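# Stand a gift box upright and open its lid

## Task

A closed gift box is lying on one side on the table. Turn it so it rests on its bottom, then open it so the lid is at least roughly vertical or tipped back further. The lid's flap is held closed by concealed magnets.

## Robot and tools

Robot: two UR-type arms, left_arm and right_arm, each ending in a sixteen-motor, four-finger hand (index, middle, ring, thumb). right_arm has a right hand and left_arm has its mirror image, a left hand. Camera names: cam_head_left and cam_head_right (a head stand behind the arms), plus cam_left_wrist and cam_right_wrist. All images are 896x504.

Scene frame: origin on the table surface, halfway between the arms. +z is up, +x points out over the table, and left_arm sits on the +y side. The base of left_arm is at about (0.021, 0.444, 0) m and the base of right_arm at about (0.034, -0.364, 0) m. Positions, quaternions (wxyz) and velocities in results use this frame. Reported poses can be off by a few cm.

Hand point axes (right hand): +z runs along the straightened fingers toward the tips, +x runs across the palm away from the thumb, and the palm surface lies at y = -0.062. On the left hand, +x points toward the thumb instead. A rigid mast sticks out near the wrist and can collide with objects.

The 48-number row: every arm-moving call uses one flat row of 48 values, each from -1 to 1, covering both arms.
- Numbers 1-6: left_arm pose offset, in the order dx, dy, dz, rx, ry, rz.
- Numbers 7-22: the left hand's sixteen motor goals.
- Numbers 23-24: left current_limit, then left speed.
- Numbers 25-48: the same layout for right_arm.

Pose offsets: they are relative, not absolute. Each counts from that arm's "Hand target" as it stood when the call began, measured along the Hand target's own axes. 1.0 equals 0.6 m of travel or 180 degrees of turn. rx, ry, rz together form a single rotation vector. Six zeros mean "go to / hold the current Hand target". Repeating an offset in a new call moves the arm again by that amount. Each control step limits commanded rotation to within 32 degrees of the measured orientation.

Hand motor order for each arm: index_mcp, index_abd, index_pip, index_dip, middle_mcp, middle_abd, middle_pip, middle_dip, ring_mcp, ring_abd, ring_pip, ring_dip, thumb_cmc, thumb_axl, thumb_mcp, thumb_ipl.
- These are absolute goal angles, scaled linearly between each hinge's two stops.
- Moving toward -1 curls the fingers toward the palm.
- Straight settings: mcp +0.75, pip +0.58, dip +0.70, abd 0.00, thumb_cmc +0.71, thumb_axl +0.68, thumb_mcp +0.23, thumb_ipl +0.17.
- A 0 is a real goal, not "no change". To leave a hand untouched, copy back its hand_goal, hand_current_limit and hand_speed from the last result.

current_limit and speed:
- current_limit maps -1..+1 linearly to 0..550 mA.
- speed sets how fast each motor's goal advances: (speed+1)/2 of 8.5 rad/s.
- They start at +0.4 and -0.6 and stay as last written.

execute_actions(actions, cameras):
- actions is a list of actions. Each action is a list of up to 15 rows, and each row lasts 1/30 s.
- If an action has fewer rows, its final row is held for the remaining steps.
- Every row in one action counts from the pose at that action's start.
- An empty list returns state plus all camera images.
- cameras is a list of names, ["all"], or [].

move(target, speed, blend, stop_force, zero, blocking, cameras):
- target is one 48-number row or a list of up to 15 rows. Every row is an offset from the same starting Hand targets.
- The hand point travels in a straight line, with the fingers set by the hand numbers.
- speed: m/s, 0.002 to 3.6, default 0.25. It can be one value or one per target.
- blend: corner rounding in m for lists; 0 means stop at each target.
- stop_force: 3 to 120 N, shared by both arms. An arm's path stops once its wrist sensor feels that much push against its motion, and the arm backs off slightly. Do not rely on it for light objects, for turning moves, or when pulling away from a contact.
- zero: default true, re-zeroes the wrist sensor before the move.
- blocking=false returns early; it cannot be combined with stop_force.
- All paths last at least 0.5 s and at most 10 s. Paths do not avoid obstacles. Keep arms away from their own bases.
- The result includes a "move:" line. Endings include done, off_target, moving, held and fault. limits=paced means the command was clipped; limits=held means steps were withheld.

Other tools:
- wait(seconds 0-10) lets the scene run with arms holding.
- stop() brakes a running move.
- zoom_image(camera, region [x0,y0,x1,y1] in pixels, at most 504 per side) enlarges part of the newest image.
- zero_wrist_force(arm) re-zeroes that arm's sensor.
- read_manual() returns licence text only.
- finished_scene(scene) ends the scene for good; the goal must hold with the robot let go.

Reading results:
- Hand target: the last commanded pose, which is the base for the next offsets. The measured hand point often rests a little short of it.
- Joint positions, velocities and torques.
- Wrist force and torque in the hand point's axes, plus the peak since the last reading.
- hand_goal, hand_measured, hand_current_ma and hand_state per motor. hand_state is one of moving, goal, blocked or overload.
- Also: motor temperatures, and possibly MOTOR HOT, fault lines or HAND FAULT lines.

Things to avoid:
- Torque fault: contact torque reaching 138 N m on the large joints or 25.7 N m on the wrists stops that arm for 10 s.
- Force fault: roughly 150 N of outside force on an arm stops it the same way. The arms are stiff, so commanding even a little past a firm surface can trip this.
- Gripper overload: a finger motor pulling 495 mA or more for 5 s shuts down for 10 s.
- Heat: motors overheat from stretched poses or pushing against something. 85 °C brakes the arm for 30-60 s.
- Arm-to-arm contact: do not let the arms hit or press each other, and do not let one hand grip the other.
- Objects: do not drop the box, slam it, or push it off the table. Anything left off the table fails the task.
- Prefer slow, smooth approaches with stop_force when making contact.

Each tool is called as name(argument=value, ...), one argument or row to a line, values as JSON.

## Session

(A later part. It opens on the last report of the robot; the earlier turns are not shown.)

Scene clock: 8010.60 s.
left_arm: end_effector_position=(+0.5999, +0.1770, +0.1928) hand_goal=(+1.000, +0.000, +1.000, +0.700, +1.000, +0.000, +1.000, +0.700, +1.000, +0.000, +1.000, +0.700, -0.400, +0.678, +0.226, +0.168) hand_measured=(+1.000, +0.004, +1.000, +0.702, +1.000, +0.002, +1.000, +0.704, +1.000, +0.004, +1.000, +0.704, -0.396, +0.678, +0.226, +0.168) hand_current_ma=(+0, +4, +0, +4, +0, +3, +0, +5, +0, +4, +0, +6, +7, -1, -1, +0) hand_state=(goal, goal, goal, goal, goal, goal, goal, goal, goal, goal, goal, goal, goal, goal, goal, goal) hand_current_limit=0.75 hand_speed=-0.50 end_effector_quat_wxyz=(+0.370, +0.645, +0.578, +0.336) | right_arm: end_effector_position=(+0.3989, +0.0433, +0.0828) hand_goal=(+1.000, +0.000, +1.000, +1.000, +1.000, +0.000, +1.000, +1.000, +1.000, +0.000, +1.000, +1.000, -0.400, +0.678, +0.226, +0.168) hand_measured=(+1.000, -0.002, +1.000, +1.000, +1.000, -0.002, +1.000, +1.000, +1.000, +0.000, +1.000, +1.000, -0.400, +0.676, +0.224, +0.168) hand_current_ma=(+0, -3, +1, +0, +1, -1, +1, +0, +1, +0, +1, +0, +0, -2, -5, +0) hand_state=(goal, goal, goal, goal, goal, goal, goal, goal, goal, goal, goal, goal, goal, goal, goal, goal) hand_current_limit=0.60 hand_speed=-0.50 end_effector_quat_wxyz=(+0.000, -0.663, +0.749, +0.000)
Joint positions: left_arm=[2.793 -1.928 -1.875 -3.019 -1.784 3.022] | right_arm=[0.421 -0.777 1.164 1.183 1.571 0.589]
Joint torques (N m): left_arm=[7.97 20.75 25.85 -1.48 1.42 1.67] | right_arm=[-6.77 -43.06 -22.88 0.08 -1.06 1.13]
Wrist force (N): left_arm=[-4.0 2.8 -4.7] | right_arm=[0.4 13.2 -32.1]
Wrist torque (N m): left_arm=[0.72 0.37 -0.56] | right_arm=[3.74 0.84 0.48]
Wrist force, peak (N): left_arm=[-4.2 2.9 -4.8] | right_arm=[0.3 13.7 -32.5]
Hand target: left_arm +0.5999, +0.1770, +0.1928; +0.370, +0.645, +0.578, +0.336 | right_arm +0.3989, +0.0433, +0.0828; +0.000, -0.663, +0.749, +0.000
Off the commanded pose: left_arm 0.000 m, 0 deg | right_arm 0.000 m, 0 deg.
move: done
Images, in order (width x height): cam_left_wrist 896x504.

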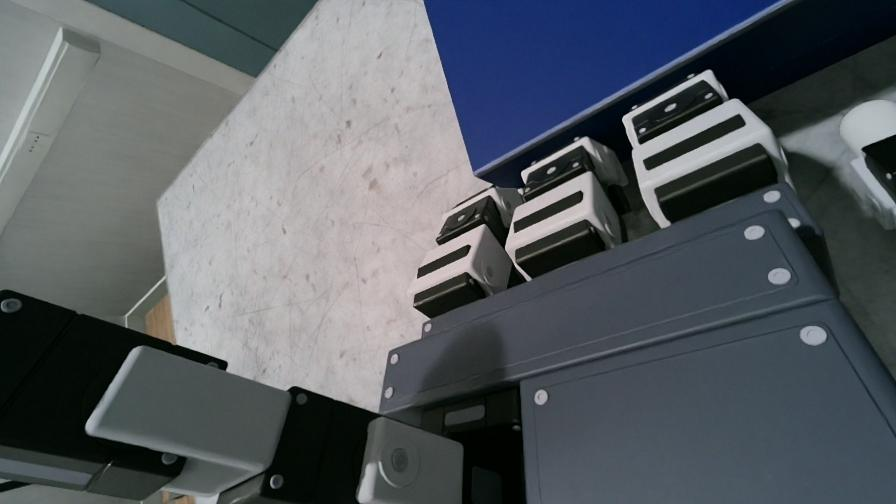

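move(
  target=[
    [0,-0.025,-0.0433,0,0,0,1,0,1,0.7,1,0,1,0.7,1,0,1,0.7,-0.4,0.678,0.226,0.168,0.75,-0.5,0,0,-0.0167,0,0,0,1,0,1,1,1,0,1,1,1,0,1,1,-0.4,0.678,0.226,0.168,0.6,-0.5],
    [0,-0.025,-0.0433,0,0,0,1,0,1,0.7,1,0,1,0.7,1,0,1,0.7,-0.4,0.678,0.226,0.168,0.75,-0.5,0,-0.055,-0.0167,0,0,0,1,0,1,1,1,0,1,1,1,0,1,1,-0.4,0.678,0.226,0.168,0.6,-0.5],
  ],
  speed=0.03,
  cameras=["cam_left_wrist"],
)

zoom_image(
  camera="cam_left_wrist",
  region=[650, 0, 896, 180],
)

Scene clock: 8072.27 s.
left_arm: end_effector_position=(+0.5701, +0.1801, +0.1928) hand_goal=(+1.000, +0.000, +1.000, +0.700, +1.000, +0.000, +1.000, +0.700, +1.000, +0.000, +1.000, +0.700, -0.400, +0.678, +0.226, +0.168) hand_measured=(+1.000, +0.004, +1.000, +0.702, +1.000, +0.002, +1.000, +0.704, +1.000, +0.004, +1.000, +0.704, -0.396, +0.678, +0.226, +0.168) hand_current_ma=(+0, +4, +0, +4, +0, +3, +0, +5, +0, +4, +0, +5, +7, -1, -1, +0) hand_state=(goal, goal, goal, goal, goal, goal, goal, goal, goal, goal, goal, goal, goal, goal, goal, goal) hand_current_limit=0.75 hand_speed=-0.50 end_effector_quat_wxyz=(+0.370, +0.645, +0.578, +0.336) | right_arm: end_effector_position=(+0.4315, +0.0393, +0.0929) hand_goal=(+1.000, +0.000, +1.000, +1.000, +1.000, +0.000, +1.000, +1.000, +1.000, +0.000, +1.000, +1.000, -0.400, +0.678, +0.226, +0.168) hand_measured=(+0.992, -0.002, +1.000, +1.000, +0.994, -0.002, +1.000, +1.000, +0.998, +0.000, +1.000, +1.000, -0.400, +0.676, +0.224, +0.168) hand_current_ma=(-18, -3, +0, +0, -12, -2, +0, +0, -5, +0, +0, +0, +0, -2, -5, +0) hand_state=(goal, goal, goal, goal, goal, goal, goal, goal, goal, goal, goal, goal, goal, goal, goal, goal) hand_current_limit=0.60 hand_speed=-0.50 end_effector_quat_wxyz=(+0.000, -0.663, +0.749, +0.000)
Joint positions: left_arm=[2.774 -1.876 -1.95 -2.997 -1.8 3.012] | right_arm=[0.39 -0.728 1.046 1.252 1.571 0.558]
Joint torques (N m): left_arm=[-6.42 46.04 3.64 2.82 -1.91 -0.89] | right_arm=[-6.46 -34.3 -29.93 4.19 -1.43 -1.86]
Wrist force (N): left_arm=[-4.4 1.6 -2.8] | right_arm=[0.7 1.6 -5.2]
Wrist torque (N m): left_arm=[0.48 0.51 -0.42] | right_arm=[0.40 0.18 0.18]
Wrist force, peak (N): left_arm=[-4.3 2.9 -4.7] | right_arm=[0.5 13.5 -32.3]
Hand target: left_arm +0.5701, +0.1801, +0.1928; +0.370, +0.645, +0.578, +0.336 | right_arm +0.4316, +0.0393, +0.0929; +0.000, -0.663, +0.749, +0.000
Off the commanded pose: left_arm 0.000 m, 0 deg | right_arm 0.000 m, 0 deg.
move: done
Images, in order (width x height): cam_left_wrist 896x504.

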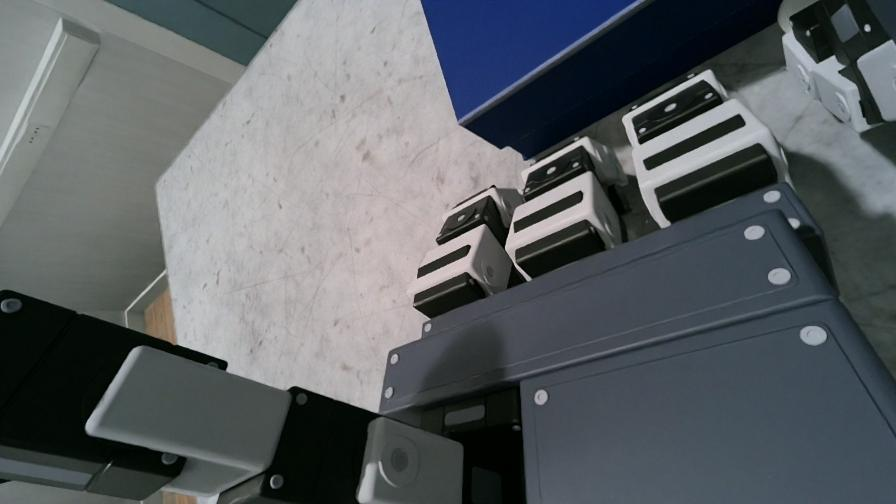

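Scaled by 2.049 from the camera's 896x504 image, which has a finer 1280x720 frame.

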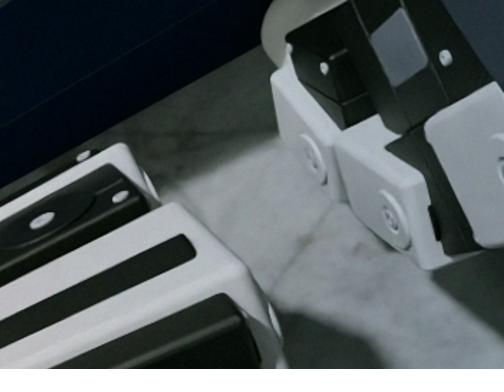

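move(
  target=[0,0,0,0,0,0,1,0,1,0.7,1,0,1,0.7,1,0,1,0.7,-0.4,0.678,0.226,0.168,0.75,-0.5,0,0,0.033,0,0,0,1,0,1,1,1,0,1,1,1,0,1,1,-0.4,0.678,0.226,0.168,0.6,-0.5],
  speed=0.005,
  stop_force=3,
  cameras=[],
)

move(
  target=[0,0,0,0,0,0,1,0,1,0.7,1,0,1,0.7,1,0,1,0.7,-0.4,0.678,0.226,0.168,0.75,-0.5,0,0,0.033,0,0,0,1,0,1,1,1,0,1,1,1,0,1,1,-0.4,0.678,0.226,0.168,0.6,-0.5],
  speed=0.005,
  stop_force=6,
  cameras=[],
)

move(
  target=[0,0,0,0,0,0,1,0,1,0.7,1,0,1,0.7,1,0,1,0.7,-0.4,0.678,0.226,0.168,0.75,-0.5,0,0,0.033,0,0,0,1,0,1,1,1,0,1,1,1,0,1,1,-0.4,0.678,0.226,0.168,0.6,-0.5],
  speed=0.005,
  stop_force=12,
  cameras=["cam_left_wrist"],
)

Scene clock: 8090.20 s.
left_arm: end_effector_position=(+0.5701, +0.1801, +0.1928) hand_goal=(+1.000, +0.000, +1.000, +0.700, +1.000, +0.000, +1.000, +0.700, +1.000, +0.000, +1.000, +0.700, -0.400, +0.678, +0.226, +0.168) hand_measured=(+1.000, +0.004, +1.000, +0.702, +1.000, +0.002, +1.000, +0.704, +1.000, +0.004, +1.000, +0.704, -0.396, +0.678, +0.226, +0.168) hand_current_ma=(+0, +4, +0, +4, +0, +3, +0, +5, +0, +4, +0, +5, +7, -1, -1, +0) hand_state=(goal, goal, goal, goal, goal, goal, goal, goal, goal, goal, goal, goal, goal, goal, goal, goal) hand_current_limit=0.75 hand_speed=-0.50 end_effector_quat_wxyz=(+0.370, +0.645, +0.578, +0.336) | right_arm: end_effector_position=(+0.4316, +0.0393, +0.0844) hand_goal=(+1.000, +0.000, +1.000, +1.000, +1.000, +0.000, +1.000, +1.000, +1.000, +0.000, +1.000, +1.000, -0.400, +0.678, +0.226, +0.168) hand_measured=(+0.994, -0.002, +1.000, +1.000, +0.994, -0.002, +1.000, +1.000, +0.998, +0.000, +1.000, +1.000, -0.400, +0.676, +0.224, +0.168) hand_current_ma=(-15, -3, +0, +0, -11, -2, +0, +0, -5, +0, +0, +0, +0, -2, -5, +0) hand_state=(goal, goal, goal, goal, goal, goal, goal, goal, goal, goal, goal, goal, goal, goal, goal, goal) hand_current_limit=0.60 hand_speed=-0.50 end_effector_quat_wxyz=(+0.000, -0.663, +0.749, +0.000)
Joint positions: left_arm=[2.774 -1.876 -1.95 -2.997 -1.8 3.012] | right_arm=[0.39 -0.72 1.055 1.235 1.571 0.558]
Joint torques (N m): left_arm=[-6.15 45.25 3.98 2.79 -1.64 -0.85] | right_arm=[-7.08 -58.63 -28.79 3.6 2.6 -1.07]
Wrist force (N): left_arm=[-4.3 1.7 -2.6] | right_arm=[0.4 3.0 -8.1]
Wrist torque (N m): left_arm=[0.46 0.50 -0.42] | right_arm=[0.64 0.15 0.10]
Wrist force, peak (N): left_arm=[-4.6 2.0 -2.8] | right_arm=[0.2 4.3 -10.4]
Hand target: left_arm +0.5701, +0.1801, +0.1928; +0.370, +0.645, +0.578, +0.336 | right_arm +0.4316, +0.0393, +0.0844; +0.000, -0.663, +0.749, +0.000 (not the last commanded pose)
Off the commanded pose: left_arm 0.000 m, 0 deg | right_arm 0.011 m, 0 deg.
move: contact (right_arm)
No camera images: "cameras" was empty.

Scene clock: 8091.70 s.
left_arm: end_effector_position=(+0.5701, +0.1801, +0.1928) hand_goal=(+1.000, +0.000, +1.000, +0.700, +1.000, +0.000, +1.000, +0.700, +1.000, +0.000, +1.000, +0.700, -0.400, +0.678, +0.226, +0.168) hand_measured=(+1.000, +0.004, +1.000, +0.702, +1.000, +0.002, +1.000, +0.704, +1.000, +0.004, +1.000, +0.704, -0.396, +0.678, +0.226, +0.168) hand_current_ma=(+0, +4, +0, +4, +0, +3, +0, +5, +0, +4, +0, +5, +7, -1, -1, +0) hand_state=(goal, goal, goal, goal, goal, goal, goal, goal, goal, goal, goal, goal, goal, goal, goal, goal) hand_current_limit=0.75 hand_speed=-0.50 end_effector_quat_wxyz=(+0.370, +0.645, +0.578, +0.336) | right_arm: end_effector_position=(+0.4317, +0.0393, +0.0836) hand_goal=(+1.000, +0.000, +1.000, +1.000, +1.000, +0.000, +1.000, +1.000, +1.000, +0.000, +1.000, +1.000, -0.400, +0.678, +0.226, +0.168) hand_measured=(+0.998, -0.002, +1.000, +1.000, +1.000, -0.002, +1.000, +1.000, +1.000, +0.000, +1.000, +1.000, -0.400, +0.676, +0.224, +0.168) hand_current_ma=(-2, -3, +0, +0, +0, -1, +0, +0, +0, +1, +0, +0, +0, -2, -5, +0) hand_state=(goal, goal, goal, goal, goal, goal, goal, goal, goal, goal, goal, goal, goal, goal, goal, goal) hand_current_limit=0.60 hand_speed=-0.50 end_effector_quat_wxyz=(+0.001, -0.663, +0.749, +0.000)
Joint positions: left_arm=[2.774 -1.876 -1.95 -2.997 -1.8 3.012] | right_arm=[0.39 -0.72 1.055 1.234 1.571 0.558]
Joint torques (N m): left_arm=[-6.19 46.5 3.69 2.62 -1.52 -0.88] | right_arm=[-6.73 -56.57 -28.26 2.71 2.54 -0.91]
Wrist force (N): left_arm=[-4.5 1.9 -2.4] | right_arm=[0.3 5.6 -11.1]
Wrist torque (N m): left_arm=[0.49 0.54 -0.45] | right_arm=[1.08 0.35 0.22]
Wrist force, peak (N): left_arm=[-4.7 1.7 -2.9] | right_arm=[-0.1 7.7 -16.2]
Hand target: left_arm +0.5701, +0.1801, +0.1928; +0.370, +0.645, +0.578, +0.336 | right_arm +0.4317, +0.0393, +0.0836; +0.001, -0.663, +0.749, +0.000 (not the last commanded pose)
Off the commanded pose: left_arm 0.000 m, 0 deg | right_arm 0.019 m, 0 deg.
move: contact (right_arm)
No camera images: "cameras" was empty.

Scene clock: 8093.23 s.
left_arm: end_effector_position=(+0.5701, +0.1801, +0.1928) hand_goal=(+1.000, +0.000, +1.000, +0.700, +1.000, +0.000, +1.000, +0.700, +1.000, +0.000, +1.000, +0.700, -0.400, +0.678, +0.226, +0.168) hand_measured=(+1.000, +0.004, +1.000, +0.702, +1.000, +0.002, +1.000, +0.704, +1.000, +0.004, +1.000, +0.704, -0.396, +0.678, +0.226, +0.168) hand_current_ma=(+0, +4, +0, +4, +0, +3, +0, +5, +0, +4, +0, +5, +7, -1, -1, +0) hand_state=(goal, goal, goal, goal, goal, goal, goal, goal, goal, goal, goal, goal, goal, goal, goal, goal) hand_current_limit=0.75 hand_speed=-0.50 end_effector_quat_wxyz=(+0.370, +0.645, +0.578, +0.336) | right_arm: end_effector_position=(+0.4317, +0.0394, +0.0830) hand_goal=(+1.000, +0.000, +1.000, +1.000, +1.000, +0.000, +1.000, +1.000, +1.000, +0.000, +1.000, +1.000, -0.400, +0.678, +0.226, +0.168) hand_measured=(+1.000, -0.002, +1.000, +1.000, +1.000, -0.002, +1.000, +1.000, +1.000, +0.000, +1.000, +1.000, -0.400, +0.676, +0.224, +0.168) hand_current_ma=(+0, -4, +0, +0, +0, -1, +0, +0, +0, +0, +0, +0, +0, -2, -5, +0) hand_state=(goal, goal, goal, goal, goal, goal, goal, goal, goal, goal, goal, goal, goal, goal, goal, goal) hand_current_limit=0.60 hand_speed=-0.50 end_effector_quat_wxyz=(+0.001, -0.663, +0.749, -0.001)
Joint positions: left_arm=[2.774 -1.876 -1.95 -2.997 -1.8 3.012] | right_arm=[0.39 -0.719 1.056 1.232 1.571 0.558]
Joint torques (N m): left_arm=[-5.7 46.46 4.81 2.69 -1.5 -0.92] | right_arm=[-6.89 -49.22 -25.39 1.3 2.58 -0.93]
Wrist force (N): left_arm=[-4.3 1.9 -2.7] | right_arm=[0.5 9.7 -24.7]
Wrist torque (N m): left_arm=[0.50 0.51 -0.43] | right_arm=[2.77 0.71 0.34]
Wrist force, peak (N): left_arm=[-4.6 1.8 -2.9] | right_arm=[0.4 10.9 -29.2]
Hand target: left_arm +0.5701, +0.1801, +0.1928; +0.370, +0.645, +0.578, +0.336 | right_arm +0.4317, +0.0394, +0.0830; +0.001, -0.663, +0.749, -0.001 (not the last commanded pose)
Off the commanded pose: left_arm 0.000 m, 0 deg | right_arm 0.019 m, 0 deg.
move: contact (right_arm)
Images, in order (width x height): cam_left_wrist 896x504.

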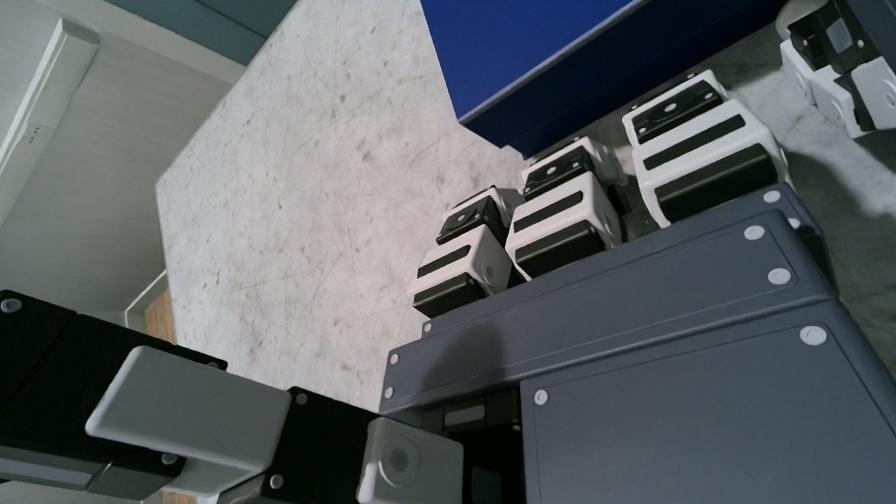

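move(
  target=[
    [0,0,0,0,0,0,1,0,1,0.7,1,0,1,0.7,1,0,1,0.7,-0.4,0.678,0.226,0.168,0.75,-0.5,0,0.03,-0.1,0,0,0,1,0,1,1,1,0,1,1,1,0,1,1,-0.4,0.678,0.226,0.168,0.6,-0.5],
    [0,0,0,0,0,0,1,0,1,0.7,1,0,1,0.7,1,0,1,0.7,-0.4,0.678,0.226,0.168,0.75,-0.5,0,0.03,-0.11,0,0,0,1,0,1,1,1,0,1,1,-0.28,0,-0.76,-0.9,-0.4,0.678,0.226,0.168,0.6,-0.5],
    [0,0,0,0,0,0,1,0,1,0.7,1,0,1,0.7,1,0,1,0.7,-0.4,0.678,0.226,0.168,0.75,-0.5,0,0.03,-0.0167,0,0,0,1,0,1,1,1,0,1,1,-0.28,0,-0.76,-0.9,-0.4,0.678,0.226,0.168,0.6,-0.5],
    [0,0,0,0,0,0,1,0,1,0.7,1,0,1,0.7,1,0,1,0.7,-0.4,0.678,0.226,0.168,0.75,-0.5,0,-0.01,-0.0167,0,0,0,1,0,1,1,1,0,1,1,-0.28,0,-0.76,-0.9,-0.4,0.678,0.226,0.168,0.6,-0.5],
  ],
  speed=[0.06,0.06,0.06,0.02],
  cameras=[],
)

move(
  target=[0,0,0,0,0,0,1,0,1,0.7,1,0,1,0.7,1,0,1,0.7,-0.4,0.678,0.226,0.168,0.75,-0.5,0,0,0.033,0,0,0,1,0,1,1,1,0,1,1,-0.28,0,-0.76,-0.9,-0.4,0.678,0.226,0.168,0.6,-0.5],
  speed=0.005,
  stop_force=3,
  cameras=["cam_left_wrist"],
)

Scene clock: 8163.30 s.
left_arm: end_effector_position=(+0.5701, +0.1801, +0.1928) hand_goal=(+1.000, +0.000, +1.000, +0.700, +1.000, +0.000, +1.000, +0.700, +1.000, +0.000, +1.000, +0.700, -0.400, +0.678, +0.226, +0.168) hand_measured=(+1.000, +0.004, +1.000, +0.702, +1.000, +0.002, +1.000, +0.704, +1.000, +0.004, +1.000, +0.704, -0.396, +0.678, +0.226, +0.168) hand_current_ma=(+0, +4, +0, +4, +0, +3, +0, +5, +0, +4, +0, +5, +7, -1, -1, +0) hand_state=(goal, goal, goal, goal, goal, goal, goal, goal, goal, goal, goal, goal, goal, goal, goal, goal) hand_current_limit=0.75 hand_speed=-0.50 end_effector_quat_wxyz=(+0.370, +0.645, +0.578, +0.336) | right_arm: end_effector_position=(+0.4376, +0.0386, +0.0930) hand_goal=(+1.000, +0.000, +1.000, +1.000, +1.000, +0.000, +1.000, +1.000, -0.280, +0.000, -0.760, -0.900, -0.400, +0.678, +0.226, +0.168) hand_measured=(+0.990, -0.002, +1.000, +1.000, +0.996, -0.002, +1.000, +1.000, -0.264, +0.000, -0.756, -0.898, -0.400, +0.676, +0.224, +0.168) hand_current_ma=(-22, -4, +0, +0, -6, -1, +0, +0, +43, +0, +6, +4, +0, -2, -5, +0) hand_state=(goal, goal, goal, goal, goal, goal, goal, goal, goal, goal, goal, goal, goal, goal, goal, goal) hand_current_limit=0.60 hand_speed=-0.50 end_effector_quat_wxyz=(+0.001, -0.663, +0.749, -0.001)
Joint positions: left_arm=[2.774 -1.876 -1.95 -2.997 -1.8 3.012] | right_arm=[0.384 -0.717 1.025 1.261 1.571 0.553]
Joint torques (N m): left_arm=[-5.06 45.77 4.37 2.39 -0.95 -0.56] | right_arm=[-6.27 -34.96 -28.91 4.17 -1.91 -1.76]
Wrist force (N): left_arm=[-4.4 2.0 -2.5] | right_arm=[0.8 1.6 -4.8]
Wrist torque (N m): left_arm=[0.51 0.51 -0.44] | right_arm=[0.50 0.14 0.18]
Wrist force, peak (N): left_arm=[-4.5 1.9 -3.0] | right_arm=[0.8 9.7 -24.7]
Hand target: left_arm +0.5701, +0.1801, +0.1928; +0.370, +0.645, +0.578, +0.336 | right_arm +0.4377, +0.0386, +0.0930; +0.001, -0.663, +0.749, -0.001
Off the commanded pose: left_arm 0.000 m, 0 deg | right_arm 0.000 m, 0 deg.
move: done
No camera images: "cameras" was empty.

Scene clock: 8166.43 s.
left_arm: end_effector_position=(+0.5701, +0.1801, +0.1928) hand_goal=(+1.000, +0.000, +1.000, +0.700, +1.000, +0.000, +1.000, +0.700, +1.000, +0.000, +1.000, +0.700, -0.400, +0.678, +0.226, +0.168) hand_measured=(+1.000, +0.004, +1.000, +0.702, +1.000, +0.002, +1.000, +0.704, +1.000, +0.004, +1.000, +0.704, -0.396, +0.678, +0.226, +0.168) hand_current_ma=(+0, +4, +0, +4, +0, +3, +0, +5, +0, +4, +0, +5, +7, -1, -1, +0) hand_state=(goal, goal, goal, goal, goal, goal, goal, goal, goal, goal, goal, goal, goal, goal, goal, goal) hand_current_limit=0.75 hand_speed=-0.50 end_effector_quat_wxyz=(+0.370, +0.645, +0.578, +0.336) | right_arm: end_effector_position=(+0.4377, +0.0386, +0.0844) hand_goal=(+1.000, +0.000, +1.000, +1.000, +1.000, +0.000, +1.000, +1.000, -0.280, +0.000, -0.760, -0.900, -0.400, +0.678, +0.226, +0.168) hand_measured=(+0.992, -0.002, +1.000, +1.000, +0.996, -0.002, +1.000, +1.000, -0.264, +0.000, -0.756, -0.898, -0.400, +0.676, +0.224, +0.168) hand_current_ma=(-20, -4, +0, +0, -6, -1, +0, +0, +43, +0, +6, +4, +0, -2, -5, +0) hand_state=(goal, goal, goal, goal, goal, goal, goal, goal, goal, goal, goal, goal, goal, goal, goal, goal) hand_current_limit=0.60 hand_speed=-0.50 end_effector_quat_wxyz=(+0.001, -0.663, +0.749, -0.001)
Joint positions: left_arm=[2.774 -1.876 -1.95 -2.997 -1.8 3.012] | right_arm=[0.384 -0.709 1.034 1.245 1.571 0.552]
Joint torques (N m): left_arm=[-5.86 45.22 3.24 2.51 -0.81 -0.6] | right_arm=[-7.01 -58.31 -29.28 3.68 0.95 -1.15]
Wrist force (N): left_arm=[-4.3 1.6 -2.7] | right_arm=[0.3 3.6 -7.0]
Wrist torque (N m): left_arm=[0.48 0.50 -0.43] | right_arm=[0.75 0.11 0.08]
Wrist force, peak (N): left_arm=[-4.6 2.0 -2.9] | right_arm=[0.4 4.4 -9.8]
Hand target: left_arm +0.5701, +0.1801, +0.1928; +0.370, +0.645, +0.578, +0.336 | right_arm +0.4377, +0.0386, +0.0844; +0.001, -0.663, +0.749, -0.001 (not the last commanded pose)
Off the commanded pose: left_arm 0.000 m, 0 deg | right_arm 0.011 m, 0 deg.
move: contact (right_arm)
Images, in order (width x height): cam_left_wrist 896x504.

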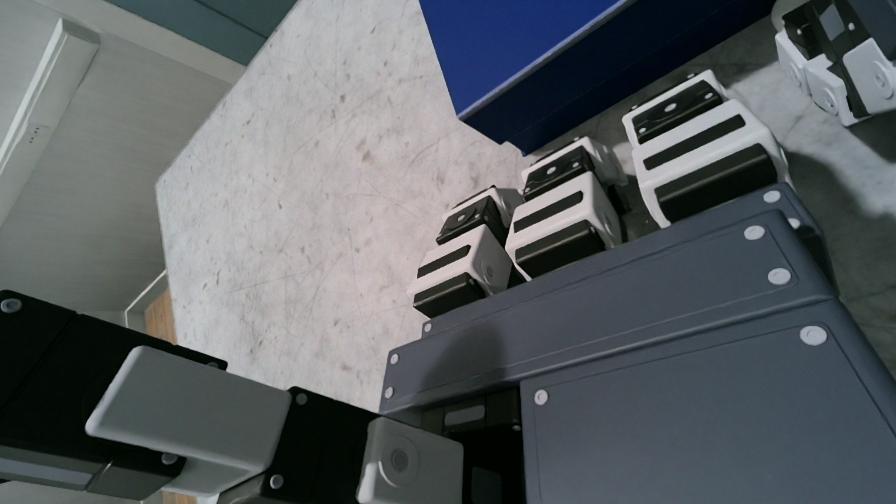

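move(
  target=[
    [0,0,0,0,0,0,1,0,1,0.7,1,0,1,0.7,1,0,1,0.7,-0.4,0.678,0.226,0.168,0.75,-0.5,0,0,-0.01,0,0,0,1,0,1,1,1,0,1,1,-0.28,0,-0.76,-0.9,-0.4,0.678,0.226,0.168,0.6,-0.5],
    [0,0,0,0,0,0,1,0,1,0.7,1,0,1,0.7,1,0,1,0.7,-0.4,0.678,0.226,0.168,0.75,-0.5,0,0.05,-0.01,0,0,0,1,0,1,1,1,0,1,1,-0.28,0,-0.76,-0.9,-0.4,0.678,0.226,0.168,0.6,-0.5],
  ],
  speed=0.03,
  cameras=[],
)

move(
  target=[0,0,0,0,0,0,1,0,1,0.7,1,0,1,0.7,1,0,1,0.7,-0.4,0.678,0.226,0.168,0.75,-0.5,0,0,0.033,0,0,0,1,0,1,1,1,0,1,1,-0.28,0,-0.76,-0.9,-0.4,0.678,0.226,0.168,0.6,-0.5],
  speed=0.005,
  stop_force=3,
  cameras=["cam_left_wrist"],
)

zoom_image(
  camera="cam_left_wrist",
  region=[420, 0, 896, 180],
)

Scene clock: 8188.03 s.
left_arm: end_effector_position=(+0.5701, +0.1801, +0.1928) hand_goal=(+1.000, +0.000, +1.000, +0.700, +1.000, +0.000, +1.000, +0.700, +1.000, +0.000, +1.000, +0.700, -0.400, +0.678, +0.226, +0.168) hand_measured=(+1.000, +0.004, +1.000, +0.702, +1.000, +0.002, +1.000, +0.704, +1.000, +0.004, +1.000, +0.704, -0.396, +0.678, +0.226, +0.168) hand_current_ma=(+0, +4, +0, +4, +0, +3, +0, +5, +0, +4, +0, +5, +7, -1, -1, +0) hand_state=(goal, goal, goal, goal, goal, goal, goal, goal, goal, goal, goal, goal, goal, goal, goal, goal) hand_current_limit=0.75 hand_speed=-0.50 end_effector_quat_wxyz=(+0.370, +0.645, +0.578, +0.336) | right_arm: end_effector_position=(+0.4080, +0.0423, +0.0904) hand_goal=(+1.000, +0.000, +1.000, +1.000, +1.000, +0.000, +1.000, +1.000, -0.280, +0.000, -0.760, -0.900, -0.400, +0.678, +0.226, +0.168) hand_measured=(+0.990, -0.002, +0.998, +1.000, +0.996, -0.002, +1.000, +1.000, -0.264, +0.000, -0.756, -0.898, -0.400, +0.676, +0.224, +0.168) hand_current_ma=(-22, -4, -2, +0, -6, -1, +0, +0, +43, +0, +6, +4, +0, -2, -5, +0) hand_state=(goal, goal, goal, goal, goal, goal, goal, goal, goal, goal, goal, goal, goal, goal, goal, goal) hand_current_limit=0.60 hand_speed=-0.50 end_effector_quat_wxyz=(+0.001, -0.663, +0.749, -0.001)
Joint positions: left_arm=[2.774 -1.876 -1.95 -2.997 -1.8 3.012] | right_arm=[0.412 -0.769 1.128 1.21 1.571 0.58]
Joint torques (N m): left_arm=[-6.01 44.08 3.17 2.13 -0.73 -0.73] | right_arm=[6.59 -59.14 -9.69 0.76 2.2 2.36]
Wrist force (N): left_arm=[-4.3 1.7 -2.9] | right_arm=[0.0 0.5 -4.9]
Wrist torque (N m): left_arm=[0.49 0.49 -0.42] | right_arm=[0.47 0.24 -0.04]
Wrist force, peak (N): left_arm=[-4.5 1.9 -3.0] | right_arm=[0.6 3.5 -8.6]
Hand target: left_arm +0.5701, +0.1801, +0.1928; +0.370, +0.645, +0.578, +0.336 | right_arm +0.4079, +0.0423, +0.0904; +0.001, -0.663, +0.749, -0.001
Off the commanded pose: left_arm 0.000 m, 0 deg | right_arm 0.000 m, 0 deg.
move: done
No camera images: "cameras" was empty.

Scene clock: 8190.70 s.
left_arm: end_effector_position=(+0.5701, +0.1801, +0.1928) hand_goal=(+1.000, +0.000, +1.000, +0.700, +1.000, +0.000, +1.000, +0.700, +1.000, +0.000, +1.000, +0.700, -0.400, +0.678, +0.226, +0.168) hand_measured=(+1.000, +0.004, +1.000, +0.702, +1.000, +0.002, +1.000, +0.704, +1.000, +0.004, +1.000, +0.704, -0.396, +0.678, +0.226, +0.168) hand_current_ma=(+0, +4, +0, +4, +0, +3, +0, +5, +0, +4, +0, +5, +7, -1, -1, +0) hand_state=(goal, goal, goal, goal, goal, goal, goal, goal, goal, goal, goal, goal, goal, goal, goal, goal) hand_current_limit=0.75 hand_speed=-0.50 end_effector_quat_wxyz=(+0.370, +0.645, +0.578, +0.336) | right_arm: end_effector_position=(+0.4079, +0.0423, +0.0839) hand_goal=(+1.000, +0.000, +1.000, +1.000, +1.000, +0.000, +1.000, +1.000, -0.280, +0.000, -0.760, -0.900, -0.400, +0.678, +0.226, +0.168) hand_measured=(+0.998, -0.002, +1.000, +1.000, +0.998, -0.002, +1.000, +1.000, -0.264, +0.000, -0.756, -0.898, -0.400, +0.676, +0.224, +0.168) hand_current_ma=(-4, -3, +0, +0, -4, -1, +0, +0, +43, +0, +6, +4, +0, -2, -5, +0) hand_state=(goal, goal, goal, goal, goal, goal, goal, goal, goal, goal, goal, goal, goal, goal, goal, goal) hand_current_limit=0.60 hand_speed=-0.50 end_effector_quat_wxyz=(+0.001, -0.663, +0.749, -0.001)
Joint positions: left_arm=[2.774 -1.876 -1.95 -2.997 -1.8 3.012] | right_arm=[0.412 -0.763 1.135 1.198 1.571 0.58]
Joint torques (N m): left_arm=[-7.48 44.57 4.99 2.49 -0.29 -0.51] | right_arm=[4.2 -57.46 -28.3 4.07 -0.06 2.08]
Wrist force (N): left_arm=[-4.6 1.8 -2.7] | right_arm=[0.3 1.7 -7.2]
Wrist torque (N m): left_arm=[0.49 0.53 -0.45] | right_arm=[0.64 0.24 0.01]
Wrist force, peak (N): left_arm=[-4.5 1.8 -2.9] | right_arm=[0.0 3.1 -9.3]
Hand target: left_arm +0.5701, +0.1801, +0.1928; +0.370, +0.645, +0.578, +0.336 | right_arm +0.4079, +0.0423, +0.0839; +0.001, -0.663, +0.749, -0.001 (not the last commanded pose)
Off the commanded pose: left_arm 0.000 m, 0 deg | right_arm 0.013 m, 0 deg.
move: contact (right_arm)
Images, in order (width x height): cam_left_wrist 896x504.

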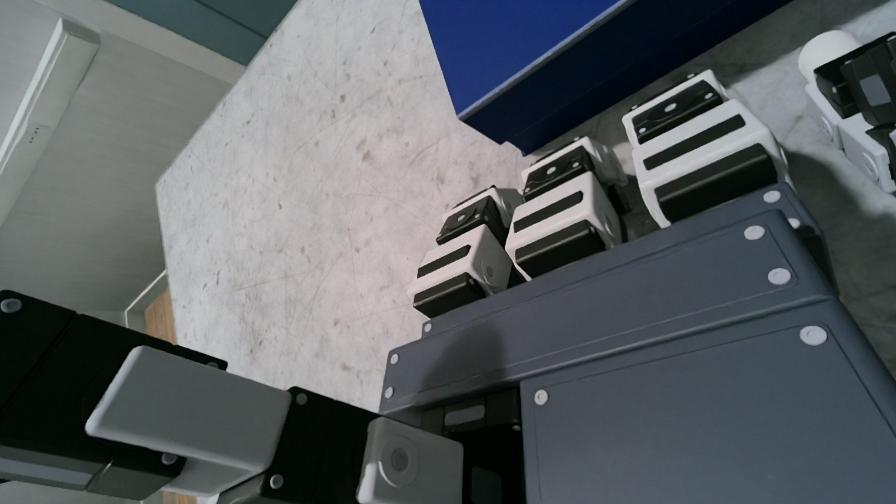

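Scaled by 1.059 from the camera's 896x504 image, which has a finer 1280x720 frame.

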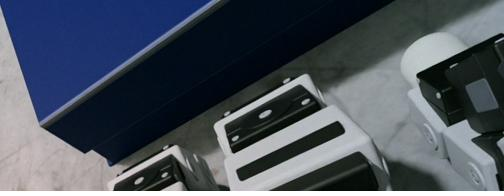

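move(
  target=[0,0,0,0,0,0,1,0,1,0.7,1,0,1,0.7,1,0,1,0.7,-0.4,0.678,0.226,0.168,0.75,-0.5,0.03,0.03,-0.09,0.08,0,0,1,0,1,1,1,0,1,1,-0.28,0,-0.76,-0.9,-0.4,0.678,0.226,0.168,0.6,-0.5],
  speed=0.08,
  cameras=["cam_right_wrist"],
)

zoom_image(
  camera="cam_right_wrist",
  region=[380, 80, 680, 380],
)

Scene clock: 8255.60 s.
left_arm: end_effector_position=(+0.5701, +0.1801, +0.1928) hand_goal=(+1.000, +0.000, +1.000, +0.700, +1.000, +0.000, +1.000, +0.700, +1.000, +0.000, +1.000, +0.700, -0.400, +0.678, +0.226, +0.168) hand_measured=(+1.000, +0.004, +1.000, +0.702, +1.000, +0.002, +1.000, +0.704, +1.000, +0.004, +1.000, +0.704, -0.396, +0.678, +0.226, +0.168) hand_current_ma=(+0, +4, +0, +4, +0, +3, +0, +5, +0, +4, +0, +5, +7, -1, -1, +0) hand_state=(goal, goal, goal, goal, goal, goal, goal, goal, goal, goal, goal, goal, goal, goal, goal, goal) hand_current_limit=0.75 hand_speed=-0.50 end_effector_quat_wxyz=(+0.370, +0.645, +0.578, +0.336) | right_arm: end_effector_position=(+0.3878, +0.0266, +0.1378) hand_goal=(+1.000, +0.000, +1.000, +1.000, +1.000, +0.000, +1.000, +1.000, -0.280, +0.000, -0.760, -0.900, -0.400, +0.678, +0.226, +0.168) hand_measured=(+0.996, -0.002, +1.000, +1.000, +0.996, -0.002, +1.000, +1.000, -0.264, +0.000, -0.756, -0.898, -0.400, +0.676, +0.224, +0.168) hand_current_ma=(-9, -3, +0, +0, -8, -1, +0, +0, +41, +0, +6, +4, +0, -2, -5, +0) hand_state=(goal, goal, goal, goal, goal, goal, goal, goal, goal, goal, goal, goal, goal, goal, goal, goal) hand_current_limit=0.60 hand_speed=-0.50 end_effector_quat_wxyz=(+0.084, -0.658, +0.743, -0.094)
Joint positions: left_arm=[2.774 -1.876 -1.95 -2.997 -1.8 3.012] | right_arm=[0.467 -1 1.306 1.059 1.719 0.62]
Joint torques (N m): left_arm=[-6.64 45.12 4.02 2.4 -0.51 -0.39] | right_arm=[6.49 -51.47 -9.91 0.38 3.31 2.22]
Wrist force (N): left_arm=[-4.2 1.6 -2.6] | right_arm=[0.0 1.1 -5.0]
Wrist torque (N m): left_arm=[0.48 0.49 -0.41] | right_arm=[0.52 0.20 0.00]
Wrist force, peak (N): left_arm=[-4.6 1.8 -3.0] | right_arm=[0.3 2.0 -7.3]
Hand target: left_arm +0.5701, +0.1801, +0.1928; +0.370, +0.645, +0.578, +0.336 | right_arm +0.3878, +0.0266, +0.1379; +0.084, -0.658, +0.743, -0.094
Off the commanded pose: left_arm 0.000 m, 0 deg | right_arm 0.000 m, 0 deg.
move: done
Images, in order (width x height): cam_right_wrist 896x504.

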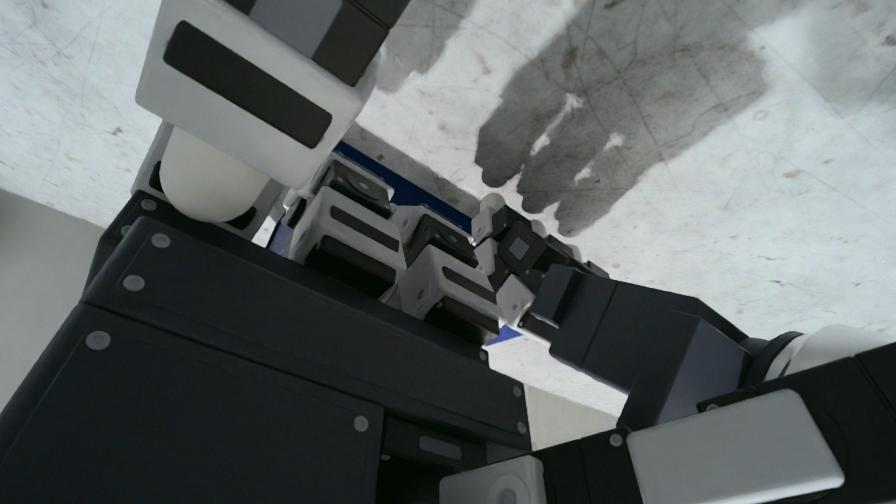

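Scaled by 1.680 from the camera's 896x504 image, which has a finer 1280x720 frame.

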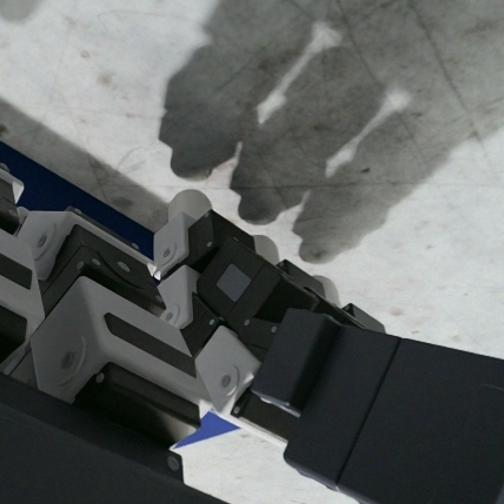

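wait(
  seconds=0.1,
  cameras=["cam_left_wrist"],
)

zoom_image(
  camera="cam_left_wrist",
  region=[440, 60, 640, 180],
)

Scene clock: 8261.00 s.
left_arm: end_effector_position=(+0.5701, +0.1801, +0.1928) hand_goal=(+1.000, +0.000, +1.000, +0.700, +1.000, +0.000, +1.000, +0.700, +1.000, +0.000, +1.000, +0.700, -0.400, +0.678, +0.226, +0.168) hand_measured=(+1.000, +0.004, +1.000, +0.702, +1.000, +0.002, +1.000, +0.704, +1.000, +0.004, +1.000, +0.704, -0.396, +0.678, +0.226, +0.168) hand_current_ma=(+0, +4, +0, +4, +0, +3, +0, +5, +0, +4, +0, +5, +7, -1, -1, +0) hand_state=(goal, goal, goal, goal, goal, goal, goal, goal, goal, goal, goal, goal, goal, goal, goal, goal) hand_current_limit=0.75 hand_speed=-0.50 end_effector_quat_wxyz=(+0.370, +0.645, +0.578, +0.336) | right_arm: end_effector_position=(+0.3878, +0.0266, +0.1379) hand_goal=(+1.000, +0.000, +1.000, +1.000, +1.000, +0.000, +1.000, +1.000, -0.280, +0.000, -0.760, -0.900, -0.400, +0.678, +0.226, +0.168) hand_measured=(+0.996, -0.002, +1.000, +1.000, +0.996, -0.002, +1.000, +1.000, -0.264, +0.000, -0.756, -0.898, -0.400, +0.676, +0.224, +0.168) hand_current_ma=(-9, -3, +0, +0, -8, -1, +0, +0, +41, +0, +6, +4, +0, -2, -5, +0) hand_state=(goal, goal, goal, goal, goal, goal, goal, goal, goal, goal, goal, goal, goal, goal, goal, goal) hand_current_limit=0.60 hand_speed=-0.50 end_effector_quat_wxyz=(+0.084, -0.658, +0.743, -0.094)
Joint positions: left_arm=[2.774 -1.876 -1.95 -2.997 -1.8 3.012] | right_arm=[0.467 -1 1.306 1.059 1.72 0.62]
Joint torques (N m): left_arm=[-5 44.3 3.63 2.23 -0.13 -0.23] | right_arm=[6.78 -51.91 -10.5 0.4 3.19 2.22]
Wrist force (N): left_arm=[-4.5 1.9 -2.8] | right_arm=[0.1 1.2 -5.3]
Wrist torque (N m): left_arm=[0.51 0.52 -0.45] | right_arm=[0.55 0.20 0.00]
Wrist force, peak (N): left_arm=[-4.4 2.1 -3.0] | right_arm=[-0.2 1.0 -5.6]
Hand target: left_arm +0.5701, +0.1801, +0.1928; +0.370, +0.645, +0.578, +0.336 | right_arm +0.3878, +0.0266, +0.1379; +0.084, -0.658, +0.743, -0.094
Off the commanded pose: left_arm 0.000 m, 0 deg | right_arm 0.000 m, 0 deg.
wait: 0.10 s; at rest from the start
Images, in order (width x height): cam_left_wrist 896x504.

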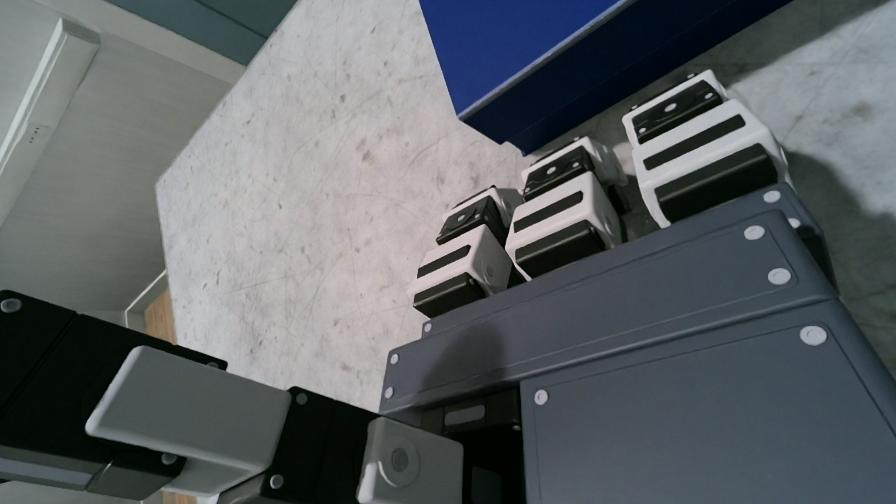

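Scaled by 2.520 from the camera's 896x504 image, which has a finer 1280x720 frame.

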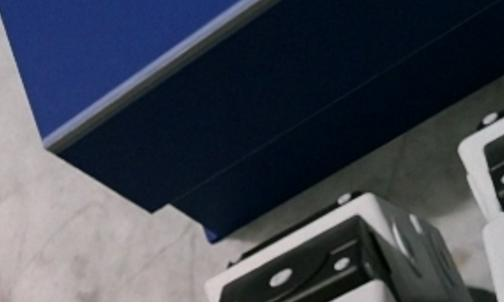

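move(
  target=[
    [0.373,0.103,-0.345,0,0,0,1,0,1,0.7,1,0,1,0.7,1,0,1,0.7,-0.4,0.678,0.226,0.168,0.75,-0.5,0.231,-0.1745,-0.148,-0.08,0,0,1,0,1,1,1,0,1,1,-0.28,0,-0.76,-0.9,-0.4,0.678,0.226,0.168,0.6,-0.5],
    [0.373,0.103,-0.345,0.256,-0.263,0.453,1,0,1,0.7,1,0,1,0.7,1,0,1,0.7,-0.4,0.678,0.226,0.168,0.75,-0.5,0.231,-0.1745,-0.148,-0.08,0,0,1,0,1,1,1,0,1,1,-0.28,0,-0.76,-0.9,-0.4,0.678,0.226,0.168,0.6,-0.5],
  ],
  speed=0.3,
  cameras=["cam_head_left","cam_left_wrist"],
)

Scene clock: 8462.60 s.
left_arm: end_effector_position=(+0.4464, +0.4175, +0.3512) hand_goal=(+1.000, +0.000, +1.000, +0.700, +1.000, +0.000, +1.000, +0.700, +1.000, +0.000, +1.000, +0.700, -0.400, +0.678, +0.226, +0.168) hand_measured=(+0.998, +0.002, +1.000, +0.702, +0.998, +0.002, +1.000, +0.702, +0.998, +0.002, +1.000, +0.702, -0.398, +0.678, +0.224, +0.168) hand_current_ma=(-4, +3, +0, +3, -4, +2, +0, +4, -5, +3, +0, +4, +2, -1, -4, +0) hand_state=(goal, goal, goal, goal, goal, goal, goal, goal, goal, goal, goal, goal, goal, goal, goal, goal) hand_current_limit=0.75 hand_speed=-0.50 end_effector_quat_wxyz=(+0.001, +0.998, -0.060, +0.000) | right_arm: end_effector_position=(+0.4495, -0.1206, +0.2500) hand_goal=(+1.000, +0.000, +1.000, +1.000, +1.000, +0.000, +1.000, +1.000, -0.280, +0.000, -0.760, -0.900, -0.400, +0.678, +0.226, +0.168) hand_measured=(+0.994, -0.002, +1.000, +1.000, +0.996, -0.002, +1.000, +1.000, -0.264, +0.000, -0.756, -0.898, -0.400, +0.676, +0.224, +0.168) hand_current_ma=(-11, -3, +0, +0, -9, -1, +0, +0, +41, +0, +5, +4, +0, -2, -5, +0) hand_state=(goal, goal, goal, goal, goal, goal, goal, goal, goal, goal, goal, goal, goal, goal, goal, goal) hand_current_limit=0.60 hand_speed=-0.50 end_effector_quat_wxyz=(+0.001, -0.663, +0.749, -0.001)
Joint positions: left_arm=[3.614 -1.816 -1.311 -4.728 -1.569 5.304] | right_arm=[0.104 -0.994 1.093 1.47 1.571 0.272]
Joint torques (N m): left_arm=[-6.91 18.56 29.07 -4.37 -1.66 1.62] | right_arm=[-6.69 -27.56 -30.54 4.61 -3.07 -1.86]
Wrist force (N): left_arm=[-3.4 0.6 -3.7] | right_arm=[0.2 0.4 -4.8]
Wrist torque (N m): left_arm=[0.39 0.36 -0.38] | right_arm=[0.51 0.19 0.21]
Wrist force, peak (N): left_arm=[-5.5 1.6 -2.1] | right_arm=[-0.1 1.1 -5.5]
Hand target: left_arm +0.4464, +0.4175, +0.3512; +0.001, +0.998, -0.061, +0.000 | right_arm +0.4495, -0.1206, +0.2500; +0.001, -0.663, +0.749, -0.001
Off the commanded pose: left_arm 0.000 m, 0 deg | right_arm 0.000 m, 0 deg.
move: done
Images, in order (width x height): cam_head_left 896x504, cam_left_wrist 896x504.

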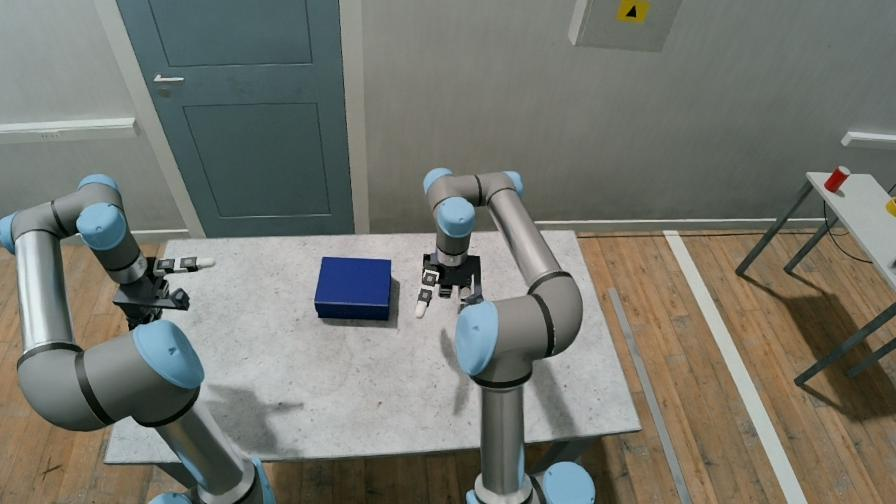

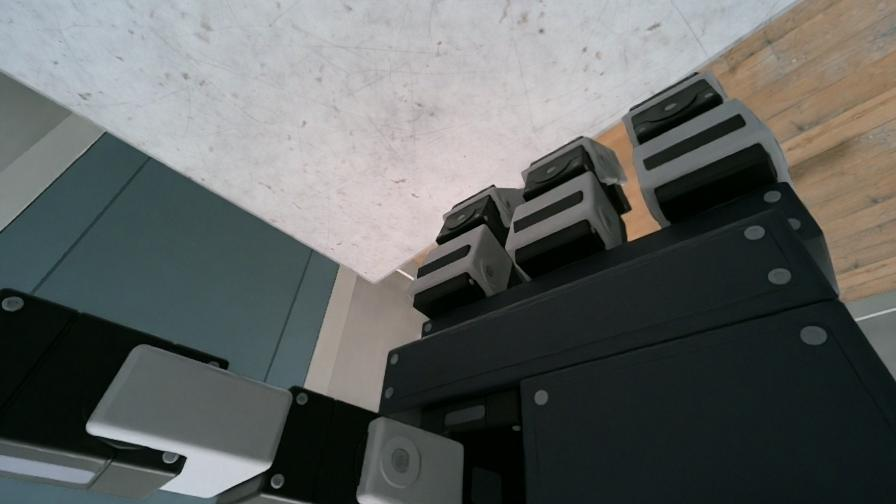

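move(
  target=[
    [0,0,0,0,0,0,1,0,1,0.7,1,0,1,0.7,1,0,1,0.7,-0.4,0.678,0.226,0.168,0.75,-0.5,0.02,0.03,-0.15,0,0,0.25,0.342,0,0.577,0.696,-0.28,0,-0.76,-0.9,-0.28,0,-0.76,-0.9,0.7,0.678,0.226,0.168,0.6,-0.5],
    [0,0,0,0,0,0,1,0,1,0.7,1,0,1,0.7,1,0,1,0.7,-0.4,0.678,0.226,0.168,0.75,-0.5,0.05,0.03,-0.15,0,0,0.5,0.342,0,0.577,0.696,-0.28,0,-0.76,-0.9,-0.28,0,-0.76,-0.9,0.7,0.678,0.226,0.168,0.6,-0.5],
  ],
  cameras=["cam_head_left"],
)

Scene clock: 8530.57 s.
left_arm: end_effector_position=(+0.4464, +0.4175, +0.3512) hand_goal=(+1.000, +0.000, +1.000, +0.700, +1.000, +0.000, +1.000, +0.700, +1.000, +0.000, +1.000, +0.700, -0.400, +0.678, +0.226, +0.168) hand_measured=(+0.998, +0.002, +1.000, +0.702, +0.998, +0.002, +1.000, +0.702, +0.998, +0.002, +1.000, +0.702, -0.398, +0.678, +0.224, +0.168) hand_current_ma=(-4, +3, +0, +3, -4, +2, +0, +4, -5, +3, +0, +4, +2, -1, -4, +0) hand_state=(goal, goal, goal, goal, goal, goal, goal, goal, goal, goal, goal, goal, goal, goal, goal, goal) hand_current_limit=0.75 hand_speed=-0.50 end_effector_quat_wxyz=(+0.001, +0.998, -0.061, +0.000) | right_arm: end_effector_position=(+0.4278, -0.1482, +0.3400) hand_goal=(+0.342, +0.000, +0.578, +0.696, -0.280, +0.000, -0.760, -0.900, -0.280, +0.000, -0.760, -0.900, +0.700, +0.678, +0.226, +0.168) hand_measured=(+0.352, -0.002, +0.580, +0.700, -0.264, -0.002, -0.756, -0.898, -0.264, +0.000, -0.756, -0.898, +0.698, +0.676, +0.224, +0.168) hand_current_ma=(+21, -3, +5, +5, +43, -1, +6, +4, +41, +0, +5, +4, -4, -2, -5, +0) hand_state=(goal, goal, goal, goal, goal, goal, goal, goal, goal, goal, goal, goal, goal, goal, goal, goal) hand_current_limit=0.60 hand_speed=-0.50 end_effector_quat_wxyz=(+0.001, +0.061, +0.998, +0.000)
Joint positions: left_arm=[3.614 -1.816 -1.311 -4.728 -1.569 5.305] | right_arm=[-0.045 -1.41 1.441 1.538 1.571 1.693]
Joint torques (N m): left_arm=[-5.77 17.89 27.14 -4.61 -1.48 0.78] | right_arm=[7.1 -36.5 -10.9 0.7 2.69 2.3]
Wrist force (N): left_arm=[-3.6 0.6 -3.7] | right_arm=[-0.2 0.3 -5.1]
Wrist torque (N m): left_arm=[0.38 0.40 -0.39] | right_arm=[0.60 0.24 -0.05]
Wrist force, peak (N): left_arm=[-3.6 0.9 -4.1] | right_arm=[-0.1 0.7 -5.5]
Hand target: left_arm +0.4464, +0.4175, +0.3512; +0.001, +0.998, -0.061, +0.000 | right_arm +0.4278, -0.1482, +0.3400; +0.001, +0.061, +0.998, +0.000
Off the commanded pose: left_arm 0.000 m, 0 deg | right_arm 0.000 m, 0 deg.
move: done
Images, in order (width x height): cam_head_left 896x504.

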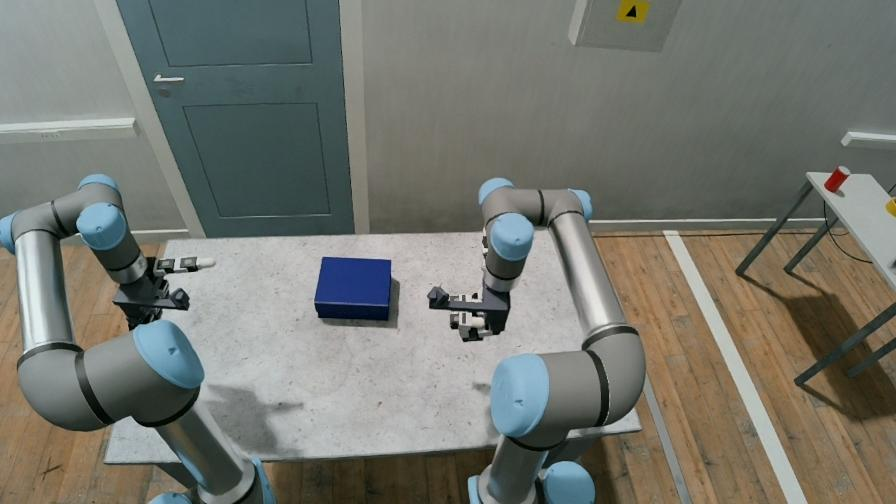

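move(
  target=[
    [0.378,0.28,0,0,0,0,0.342,0,0.577,0.696,-0.28,0,-0.76,-0.9,-0.28,0,-0.76,-0.9,0.7,0.678,0.226,0.168,0.6,-0.5,-0.2583,0.1408,0,0,0,0,0.342,0,0.577,0.696,-0.28,0,-0.76,-0.9,-0.28,0,-0.76,-0.9,0.7,0.678,0.226,0.168,0.6,-0.5],
    [0.378,0.28,0.3587,0,0,0,0.342,0,0.577,0.696,-0.28,0,-0.76,-0.9,-0.28,0,-0.76,-0.9,0.7,0.678,0.226,0.168,0.6,-0.5,-0.2583,0.1408,0.34,0,0,0,0.342,0,0.577,0.696,-0.28,0,-0.76,-0.9,-0.28,0,-0.76,-0.9,0.7,0.678,0.226,0.168,0.6,-0.5],
  ],
  cameras=["cam_head_left","cam_left_wrist","cam_right_wrist"],
)

Scene clock: 8549.33 s.
left_arm: end_effector_position=(+0.6512, +0.2230, +0.1364) hand_goal=(+0.342, +0.000, +0.578, +0.696, -0.280, +0.000, -0.760, -0.900, -0.280, +0.000, -0.760, -0.900, +0.700, +0.678, +0.226, +0.168) hand_measured=(+0.350, +0.002, +0.580, +0.698, -0.264, +0.002, -0.756, -0.898, -0.262, +0.002, -0.756, -0.898, +0.698, +0.678, +0.224, +0.168) hand_current_ma=(+17, +3, +4, +4, +37, +2, +6, +4, +47, +3, +5, +3, -3, -1, -5, +0) hand_state=(goal, goal, goal, goal, goal, goal, goal, goal, goal, goal, goal, goal, goal, goal, goal, goal) hand_current_limit=0.60 hand_speed=-0.50 end_effector_quat_wxyz=(+0.001, +0.998, -0.061, +0.000) | right_arm: end_effector_position=(+0.5923, -0.0832, +0.1364) hand_goal=(+0.342, +0.000, +0.578, +0.696, -0.280, +0.000, -0.760, -0.900, -0.280, +0.000, -0.760, -0.900, +0.700, +0.678, +0.226, +0.168) hand_measured=(+0.352, -0.002, +0.580, +0.700, -0.264, -0.002, -0.756, -0.898, -0.264, +0.000, -0.756, -0.898, +0.698, +0.676, +0.224, +0.168) hand_current_ma=(+21, -3, +5, +5, +40, -1, +6, +4, +40, +0, +5, +4, -4, -2, -5, +0) hand_state=(goal, goal, goal, goal, goal, goal, goal, goal, goal, goal, goal, goal, goal, goal, goal, goal) hand_current_limit=0.60 hand_speed=-0.50 end_effector_quat_wxyz=(+0.001, +0.061, +0.998, +0.000)
Joint positions: left_arm=[3.142 -2.462 -0.842 -4.549 -1.569 4.833] | right_arm=[0.076 -0.876 1.194 1.251 1.571 1.815]
Joint torques (N m): left_arm=[7.41 44.53 4.47 -0.31 1.82 -1.16] | right_arm=[-6.92 -31.24 -10.03 0.74 -3.16 2.18]
Wrist force (N): left_arm=[-3.9 1.0 -3.9] | right_arm=[0.1 0.1 -5.0]
Wrist torque (N m): left_arm=[0.58 0.36 -0.28] | right_arm=[0.58 0.26 -0.05]
Wrist force, peak (N): left_arm=[-3.7 0.7 -5.3] | right_arm=[0.1 0.3 -6.1]
Hand target: left_arm +0.6512, +0.2230, +0.1363; +0.001, +0.998, -0.061, +0.000 | right_arm +0.5923, -0.0832, +0.1363; +0.001, +0.061, +0.998, +0.000
Off the commanded pose: left_arm 0.000 m, 0 deg | right_arm 0.000 m, 0 deg.
elbow stopped short (left arm): the move would have taken joint 3 (elbow) straighter than the controller allows.
move: done
Images, in order (width x height): cam_head_left 896x504, cam_left_wrist 896x504, cam_right_wrist 896x504.

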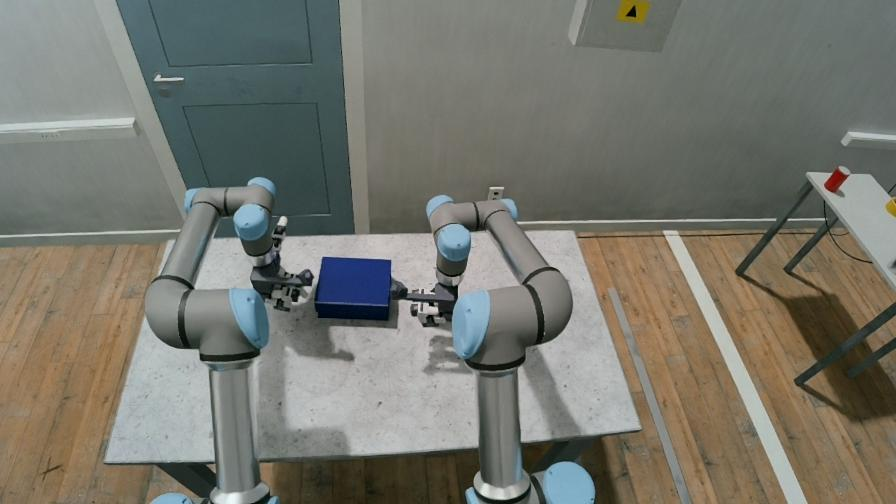

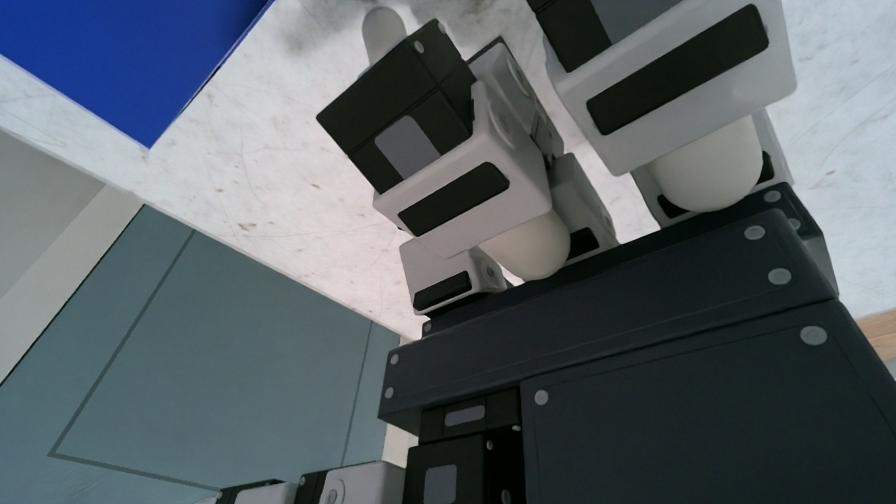

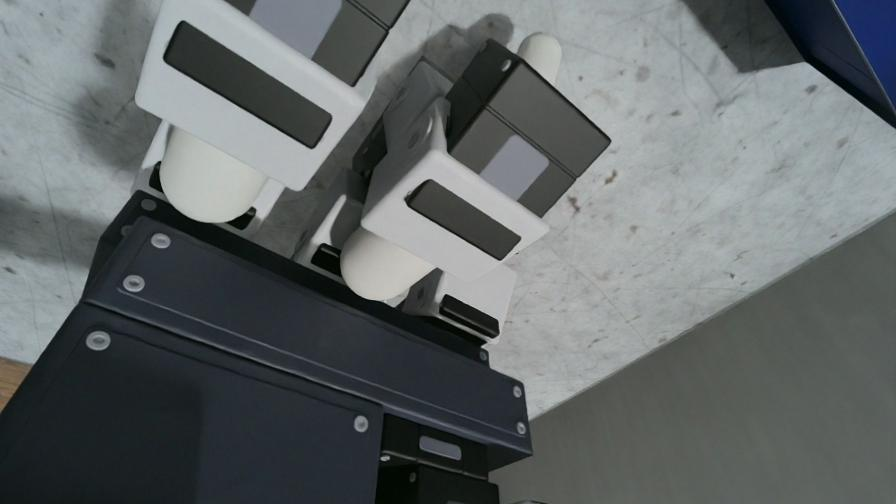

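zoom_image(
  camera="cam_head_left",
  region=[230, 230, 480, 370],
)

Scaled by 2.016 from the camera's 896x504 image, which has a finer 1280x720 frame.

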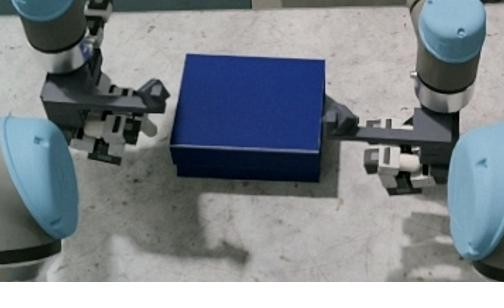

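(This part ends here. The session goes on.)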